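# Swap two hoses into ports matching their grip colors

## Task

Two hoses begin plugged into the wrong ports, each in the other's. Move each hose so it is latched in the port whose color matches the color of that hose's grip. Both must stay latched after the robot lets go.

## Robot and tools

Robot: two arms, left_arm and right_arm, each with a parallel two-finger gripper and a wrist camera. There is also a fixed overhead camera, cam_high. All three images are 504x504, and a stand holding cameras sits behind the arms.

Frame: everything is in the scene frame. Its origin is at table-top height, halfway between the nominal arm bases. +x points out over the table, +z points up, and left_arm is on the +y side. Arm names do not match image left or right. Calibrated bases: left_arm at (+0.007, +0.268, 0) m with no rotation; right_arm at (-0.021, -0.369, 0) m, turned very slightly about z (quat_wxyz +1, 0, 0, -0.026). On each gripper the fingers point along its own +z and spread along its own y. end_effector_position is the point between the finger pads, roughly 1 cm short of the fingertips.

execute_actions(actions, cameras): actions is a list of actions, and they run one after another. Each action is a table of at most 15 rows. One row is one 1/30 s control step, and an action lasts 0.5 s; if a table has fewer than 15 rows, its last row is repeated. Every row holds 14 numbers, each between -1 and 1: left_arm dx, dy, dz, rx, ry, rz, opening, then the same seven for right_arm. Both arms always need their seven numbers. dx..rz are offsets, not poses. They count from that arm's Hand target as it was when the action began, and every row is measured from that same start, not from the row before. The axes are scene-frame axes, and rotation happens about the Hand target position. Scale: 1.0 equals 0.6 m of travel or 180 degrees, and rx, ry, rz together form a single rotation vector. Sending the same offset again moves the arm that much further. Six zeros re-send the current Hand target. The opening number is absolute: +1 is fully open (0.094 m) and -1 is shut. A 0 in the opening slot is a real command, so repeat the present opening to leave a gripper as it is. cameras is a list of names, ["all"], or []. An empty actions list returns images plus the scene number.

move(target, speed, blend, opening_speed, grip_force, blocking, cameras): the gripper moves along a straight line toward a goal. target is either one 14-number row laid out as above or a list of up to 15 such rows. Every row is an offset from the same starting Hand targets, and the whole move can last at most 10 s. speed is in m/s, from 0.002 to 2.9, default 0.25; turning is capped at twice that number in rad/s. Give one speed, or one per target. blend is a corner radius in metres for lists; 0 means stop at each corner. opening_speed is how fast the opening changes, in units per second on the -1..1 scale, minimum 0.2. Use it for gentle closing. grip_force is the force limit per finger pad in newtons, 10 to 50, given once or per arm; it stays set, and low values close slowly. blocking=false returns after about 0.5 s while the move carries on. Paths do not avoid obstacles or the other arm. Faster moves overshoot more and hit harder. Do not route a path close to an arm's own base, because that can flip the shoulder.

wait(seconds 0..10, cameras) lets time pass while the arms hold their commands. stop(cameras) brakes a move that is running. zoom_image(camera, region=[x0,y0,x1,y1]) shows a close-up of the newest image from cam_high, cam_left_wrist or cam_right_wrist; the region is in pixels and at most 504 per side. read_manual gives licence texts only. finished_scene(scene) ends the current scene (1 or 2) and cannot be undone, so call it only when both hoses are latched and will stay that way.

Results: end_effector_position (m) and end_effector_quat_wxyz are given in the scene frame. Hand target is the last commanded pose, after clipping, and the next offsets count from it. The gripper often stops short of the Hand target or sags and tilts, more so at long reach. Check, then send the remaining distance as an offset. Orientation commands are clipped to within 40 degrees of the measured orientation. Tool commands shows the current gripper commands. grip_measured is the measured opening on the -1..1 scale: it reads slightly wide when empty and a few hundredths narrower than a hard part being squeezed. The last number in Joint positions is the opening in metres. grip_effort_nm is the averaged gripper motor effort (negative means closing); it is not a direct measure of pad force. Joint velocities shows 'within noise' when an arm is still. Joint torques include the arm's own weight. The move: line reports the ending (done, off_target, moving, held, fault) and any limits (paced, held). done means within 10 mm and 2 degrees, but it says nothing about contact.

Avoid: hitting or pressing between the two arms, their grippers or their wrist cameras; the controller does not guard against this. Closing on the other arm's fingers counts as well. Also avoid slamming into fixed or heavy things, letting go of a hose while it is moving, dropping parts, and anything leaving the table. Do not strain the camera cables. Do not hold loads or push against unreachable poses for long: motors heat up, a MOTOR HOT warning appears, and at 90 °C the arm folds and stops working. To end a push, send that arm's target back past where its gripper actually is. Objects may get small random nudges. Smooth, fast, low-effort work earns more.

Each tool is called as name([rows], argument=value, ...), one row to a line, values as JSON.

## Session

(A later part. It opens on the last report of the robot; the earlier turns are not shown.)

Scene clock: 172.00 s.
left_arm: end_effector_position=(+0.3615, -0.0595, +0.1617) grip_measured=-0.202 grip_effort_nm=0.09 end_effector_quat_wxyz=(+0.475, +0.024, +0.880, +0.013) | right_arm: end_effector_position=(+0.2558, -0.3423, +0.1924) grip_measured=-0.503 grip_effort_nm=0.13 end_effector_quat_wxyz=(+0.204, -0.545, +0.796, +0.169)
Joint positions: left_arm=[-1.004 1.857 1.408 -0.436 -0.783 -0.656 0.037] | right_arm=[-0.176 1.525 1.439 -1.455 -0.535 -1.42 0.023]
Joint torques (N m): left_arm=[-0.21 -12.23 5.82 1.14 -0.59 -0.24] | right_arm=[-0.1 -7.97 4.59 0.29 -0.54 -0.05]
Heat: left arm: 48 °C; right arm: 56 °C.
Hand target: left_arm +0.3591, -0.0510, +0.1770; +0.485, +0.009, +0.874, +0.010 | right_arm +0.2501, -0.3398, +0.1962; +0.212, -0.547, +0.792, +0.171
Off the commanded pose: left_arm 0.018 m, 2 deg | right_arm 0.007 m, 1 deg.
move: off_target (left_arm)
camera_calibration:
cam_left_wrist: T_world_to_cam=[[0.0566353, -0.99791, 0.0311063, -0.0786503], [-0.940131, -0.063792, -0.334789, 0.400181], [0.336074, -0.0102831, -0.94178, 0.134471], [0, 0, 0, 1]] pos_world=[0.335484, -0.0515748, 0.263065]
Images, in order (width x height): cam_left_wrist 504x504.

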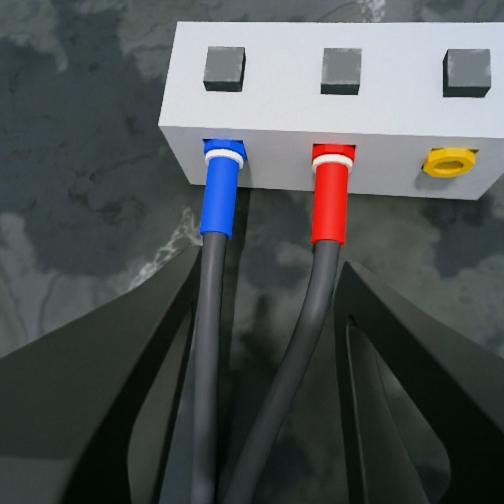

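zoom_image(camera="cam_left_wrist", region=[180, 120, 380, 260])

Scaled by 2.520 from the camera's 504x504 image, which has a finer 720x720 frame.

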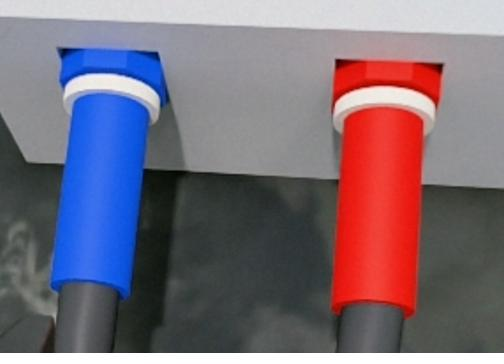

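move([
  [0.06,0.0,-0.02,0,0.13,0,-0.2,0,0,0,0,0,0,-0.5],
], speed=0.2, cameras=["cam_left_wrist"])

Scene clock: 174.10 s.
left_arm: end_effector_position=(+0.3927, -0.0488, +0.1615) grip_measured=-0.202 grip_effort_nm=0.09 end_effector_quat_wxyz=(+0.300, +0.019, +0.954, +0.013) | right_arm: end_effector_position=(+0.2558, -0.3423, +0.1924) grip_measured=-0.503 grip_effort_nm=0.13 end_effector_quat_wxyz=(+0.204, -0.545, +0.796, +0.169)
Joint positions: left_arm=[-0.841 2.071 1.935 -1.008 -0.451 -0.701 0.037] | right_arm=[-0.176 1.525 1.439 -1.455 -0.535 -1.42 0.023]
Joint torques (N m): left_arm=[0.08 -8.75 10.32 0.78 -0.19 -0.21] | right_arm=[-0.1 -7.94 4.66 0.28 -0.53 -0.05]
Heat: left arm: 48 °C; right arm: 56 °C.
Hand target: left_arm +0.3950, -0.0510, +0.1651; +0.298, +0.011, +0.954, +0.008 | right_arm +0.2501, -0.3398, +0.1962; +0.212, -0.547, +0.792, +0.171
Off the commanded pose: left_arm 0.005 m, 1 deg | right_arm 0.007 m, 1 deg.
move: done
camera_calibration:
cam_left_wrist: T_world_to_cam=[[0.0801914, -0.996773, 0.00362358, -0.0744493], [-0.996109, -0.0800037, 0.0369596, 0.391305], [-0.0365504, -0.00657332, -0.99931, 0.279768], [0, 0, 0, 1]] pos_world=[0.405978, -0.0410642, 0.265382]
Images, in order (width x height): cam_left_wrist 504x504.

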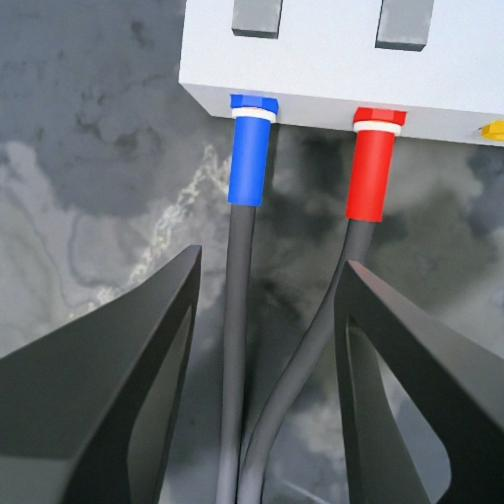

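zoom_image(camera="cam_left_wrist", region=[200, 80, 430, 230])

Scaled by 2.191 from the camera's 504x504 image, which has a finer 720x720 frame.

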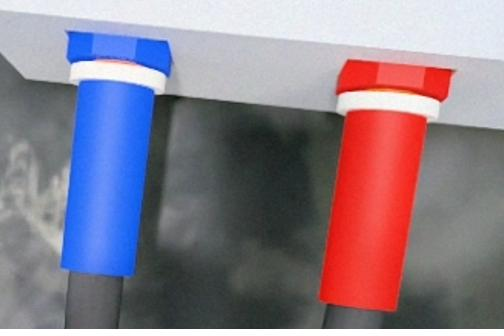

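move([
  [0.06,0.0483,-0.02,0,-0.128,0,-0.2,0,0,0,0,0,0,-0.5],
  [0.083,0.0483,-0.06,0,-0.128,0,-0.2,0,0,0,0,0,0,-0.5],
  [0.083,0.0483,-0.158,0,-0.128,0,-0.25,0,0,0,0,0,0,-0.5],
], speed=[0.2,0.12,0.08], blend=[0.01,0.005,0], cameras=["cam_left_wrist"])

Scene clock: 178.03 s.
left_arm: end_effector_position=(+0.4430, -0.0251, +0.0740) grip_measured=-0.248 grip_effort_nm=-0.12 end_effector_quat_wxyz=(+0.480, +0.009, +0.877, +0.004) | right_arm: end_effector_position=(+0.2558, -0.3423, +0.1924) grip_measured=-0.503 grip_effort_nm=0.13 end_effector_quat_wxyz=(+0.204, -0.545, +0.796, +0.169)
Joint positions: left_arm=[-0.792 2.046 1.262 0.045 -0.64 -0.479 0.035] | right_arm=[-0.176 1.525 1.439 -1.455 -0.535 -1.42 0.023]
Joint torques (N m): left_arm=[0.17 -8.7 5.53 1.71 -0.39 0.08] | right_arm=[-0.14 -7.94 4.68 0.29 -0.55 -0.06]
Heat: left arm: 48 °C; right arm: 56 °C.
Hand target: left_arm +0.4448, -0.0220, +0.0703; +0.483, +0.009, +0.876, +0.010 | right_arm +0.2501, -0.3398, +0.1962; +0.212, -0.547, +0.792, +0.171
Off the commanded pose: left_arm 0.005 m, 1 deg | right_arm 0.007 m, 1 deg.
move: done
camera_calibration:
cam_left_wrist: T_world_to_cam=[[0.072757, -0.995406, 0.0622375, -0.0555908], [-0.935377, -0.0897573, -0.342072, 0.447443], [0.346086, -0.0333275, -0.937611, 0.0196326], [0, 0, 0, 1]] pos_world=[0.415778, -0.0145199, 0.174925]
Images, in order (width x height): cam_left_wrist 504x504.

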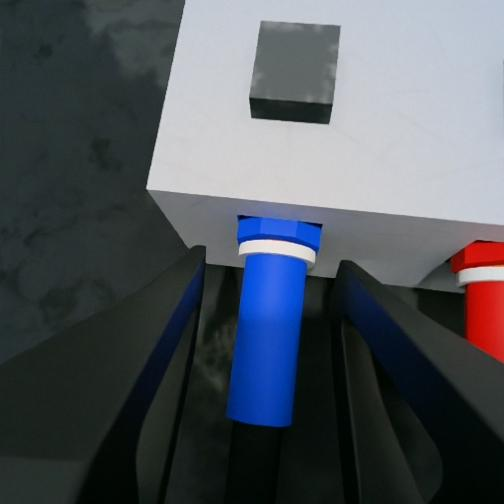

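zoom_image(camera="cam_left_wrist", region=[200, 190, 360, 290])

Scaled by 3.150 from the camera's 504x504 image, which has a finer 720x720 frame.

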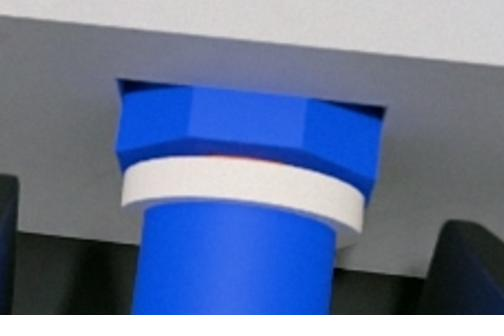

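move([
  [0,0,-0.003,0,0,0,-0.9,0,0,0,0,0,0,-0.5],
  [-0.045,0,0.003,0,0,0,-0.9,0,0,0,0,0,0,-0.5],
], speed=0.06, opening_speed=1.2, cameras=["cam_left_wrist"])

Scene clock: 180.00 s.
left_arm: end_effector_position=(+0.4404, -0.0255, +0.0741) grip_measured=-0.678 grip_effort_nm=-1.04 end_effector_quat_wxyz=(+0.500, +0.002, +0.866, -0.006) | right_arm: end_effector_position=(+0.2558, -0.3423, +0.1924) grip_measured=-0.503 grip_effort_nm=0.13 end_effector_quat_wxyz=(+0.204, -0.545, +0.796, +0.169)
Joint positions: left_arm=[-0.801 2.039 1.205 0.149 -0.66 -0.475 0.015] | right_arm=[-0.176 1.525 1.439 -1.455 -0.535 -1.42 0.023]
Joint torques (N m): left_arm=[-3.29 -13.08 3.11 0.72 -0.53 -0.38] | right_arm=[-0.1 -7.94 4.68 0.29 -0.54 -0.06]
Heat: left arm: 48 °C; right arm: 56 °C.
Hand target: left_arm +0.4178, -0.0221, +0.0720; +0.483, +0.009, +0.876, +0.010 | right_arm +0.2501, -0.3398, +0.1962; +0.212, -0.547, +0.792, +0.171
Off the commanded pose: left_arm 0.023 m, 3 deg | right_arm 0.007 m, 1 deg.
move: off_target (left_arm)
camera_calibration:
cam_left_wrist: T_world_to_cam=[[0.0725748, -0.993238, 0.0906203, -0.0577334], [-0.91808, -0.102031, -0.383038, 0.440123], [0.389694, -0.0553978, -0.919277, -0.000529645], [0, 0, 0, 1]] pos_world=[0.408465, -0.0124663, 0.173329]
Images, in order (width x height): cam_left_wrist 504x504.

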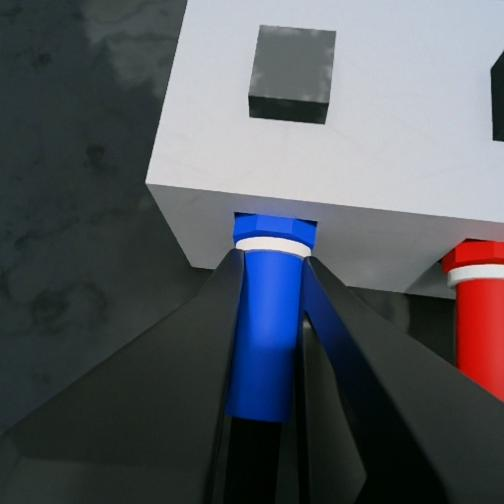

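move([
  [0.03,0,-0.002,0,0,0,-0.9,0,0,0,0,0,0,-0.5],
  [0.03,0,-0.002,0,0,0,-0.2,0,0,0,0,0,0,-0.5],
  [0.02,0,0.15,0,0,0,-0.2,0,0,0,0,0,0,-0.5],
  [-0.12,0.3,0.17,0,0,0,-0.2,0,0,0,0,0,0,-0.5],
], speed=[0.1,0.1,0.12,0.25], blend=[0,0,0.03,0], opening_speed=2, cameras=["cam_left_wrist","cam_high"])

Scene clock: 184.07 s.
left_arm: end_effector_position=(+0.3488, +0.1552, +0.1764) grip_measured=-0.202 grip_effort_nm=0.09 end_effector_quat_wxyz=(+0.486, +0.005, +0.874, +0.009) | right_arm: end_effector_position=(+0.2558, -0.3423, +0.1924) grip_measured=-0.503 grip_effort_nm=0.13 end_effector_quat_wxyz=(+0.204, -0.545, +0.796, +0.169)
Joint positions: left_arm=[-0.534 1.17 0.752 -0.212 -0.457 -0.288 0.037] | right_arm=[-0.176 1.525 1.439 -1.455 -0.535 -1.42 0.023]
Joint torques (N m): left_arm=[0.38 -4.56 6.01 1.6 -0.11 0.08] | right_arm=[-0.14 -7.86 4.64 0.27 -0.54 -0.05]
Heat: left arm: 48 °C; right arm: 55 °C.
Hand target: left_arm +0.3458, +0.1578, +0.1740; +0.483, +0.010, +0.876, +0.010 | right_arm +0.2501, -0.3398, +0.1962; +0.212, -0.547, +0.792, +0.171
Off the commanded pose: left_arm 0.005 m, 1 deg | right_arm 0.007 m, 1 deg.
move: done; target 2's new opening was sent with left_arm's hand 0.007 m and 3 deg from that target
camera_calibration:
cam_left_wrist: T_world_to_cam=[[0.0845491, -0.994633, 0.0596321, 0.120635], [-0.92938, -0.1003, -0.355236, 0.41242], [0.359311, -0.025386, -0.932873, 0.147534], [0, 0, 0, 1]] pos_world=[0.320085, 0.165099, 0.276943]
Images, in order (width x height): cam_high 504x504, cam_left_wrist 504x504.

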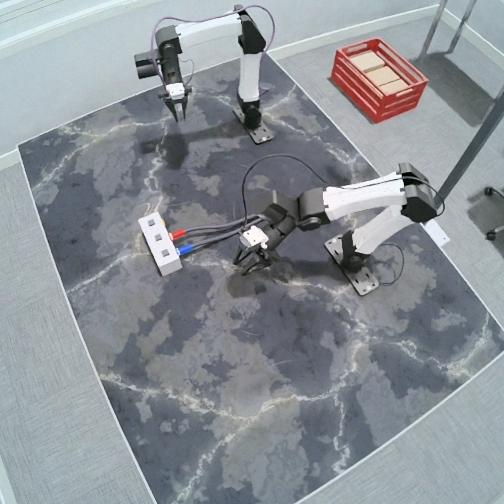

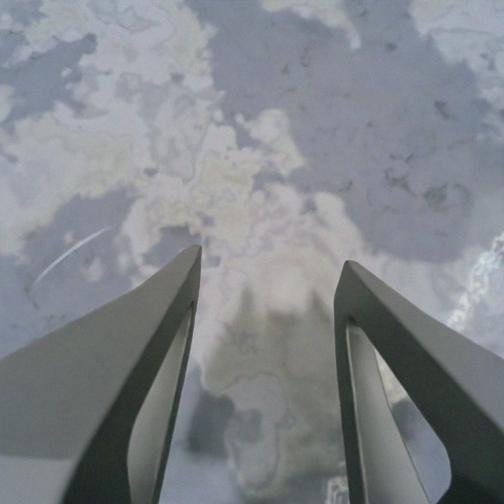

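zoom_image(camera="cam_high", region=[120, 190, 240, 290])

Scaled by 4.200 from the camera's 504x504 image, which has a finer 720x720 frame.

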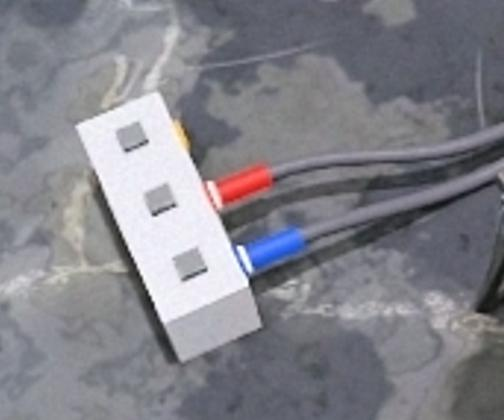

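Both are latched in the matching ports.

finished_scene(scene=2)

The scene is finished: the task was done.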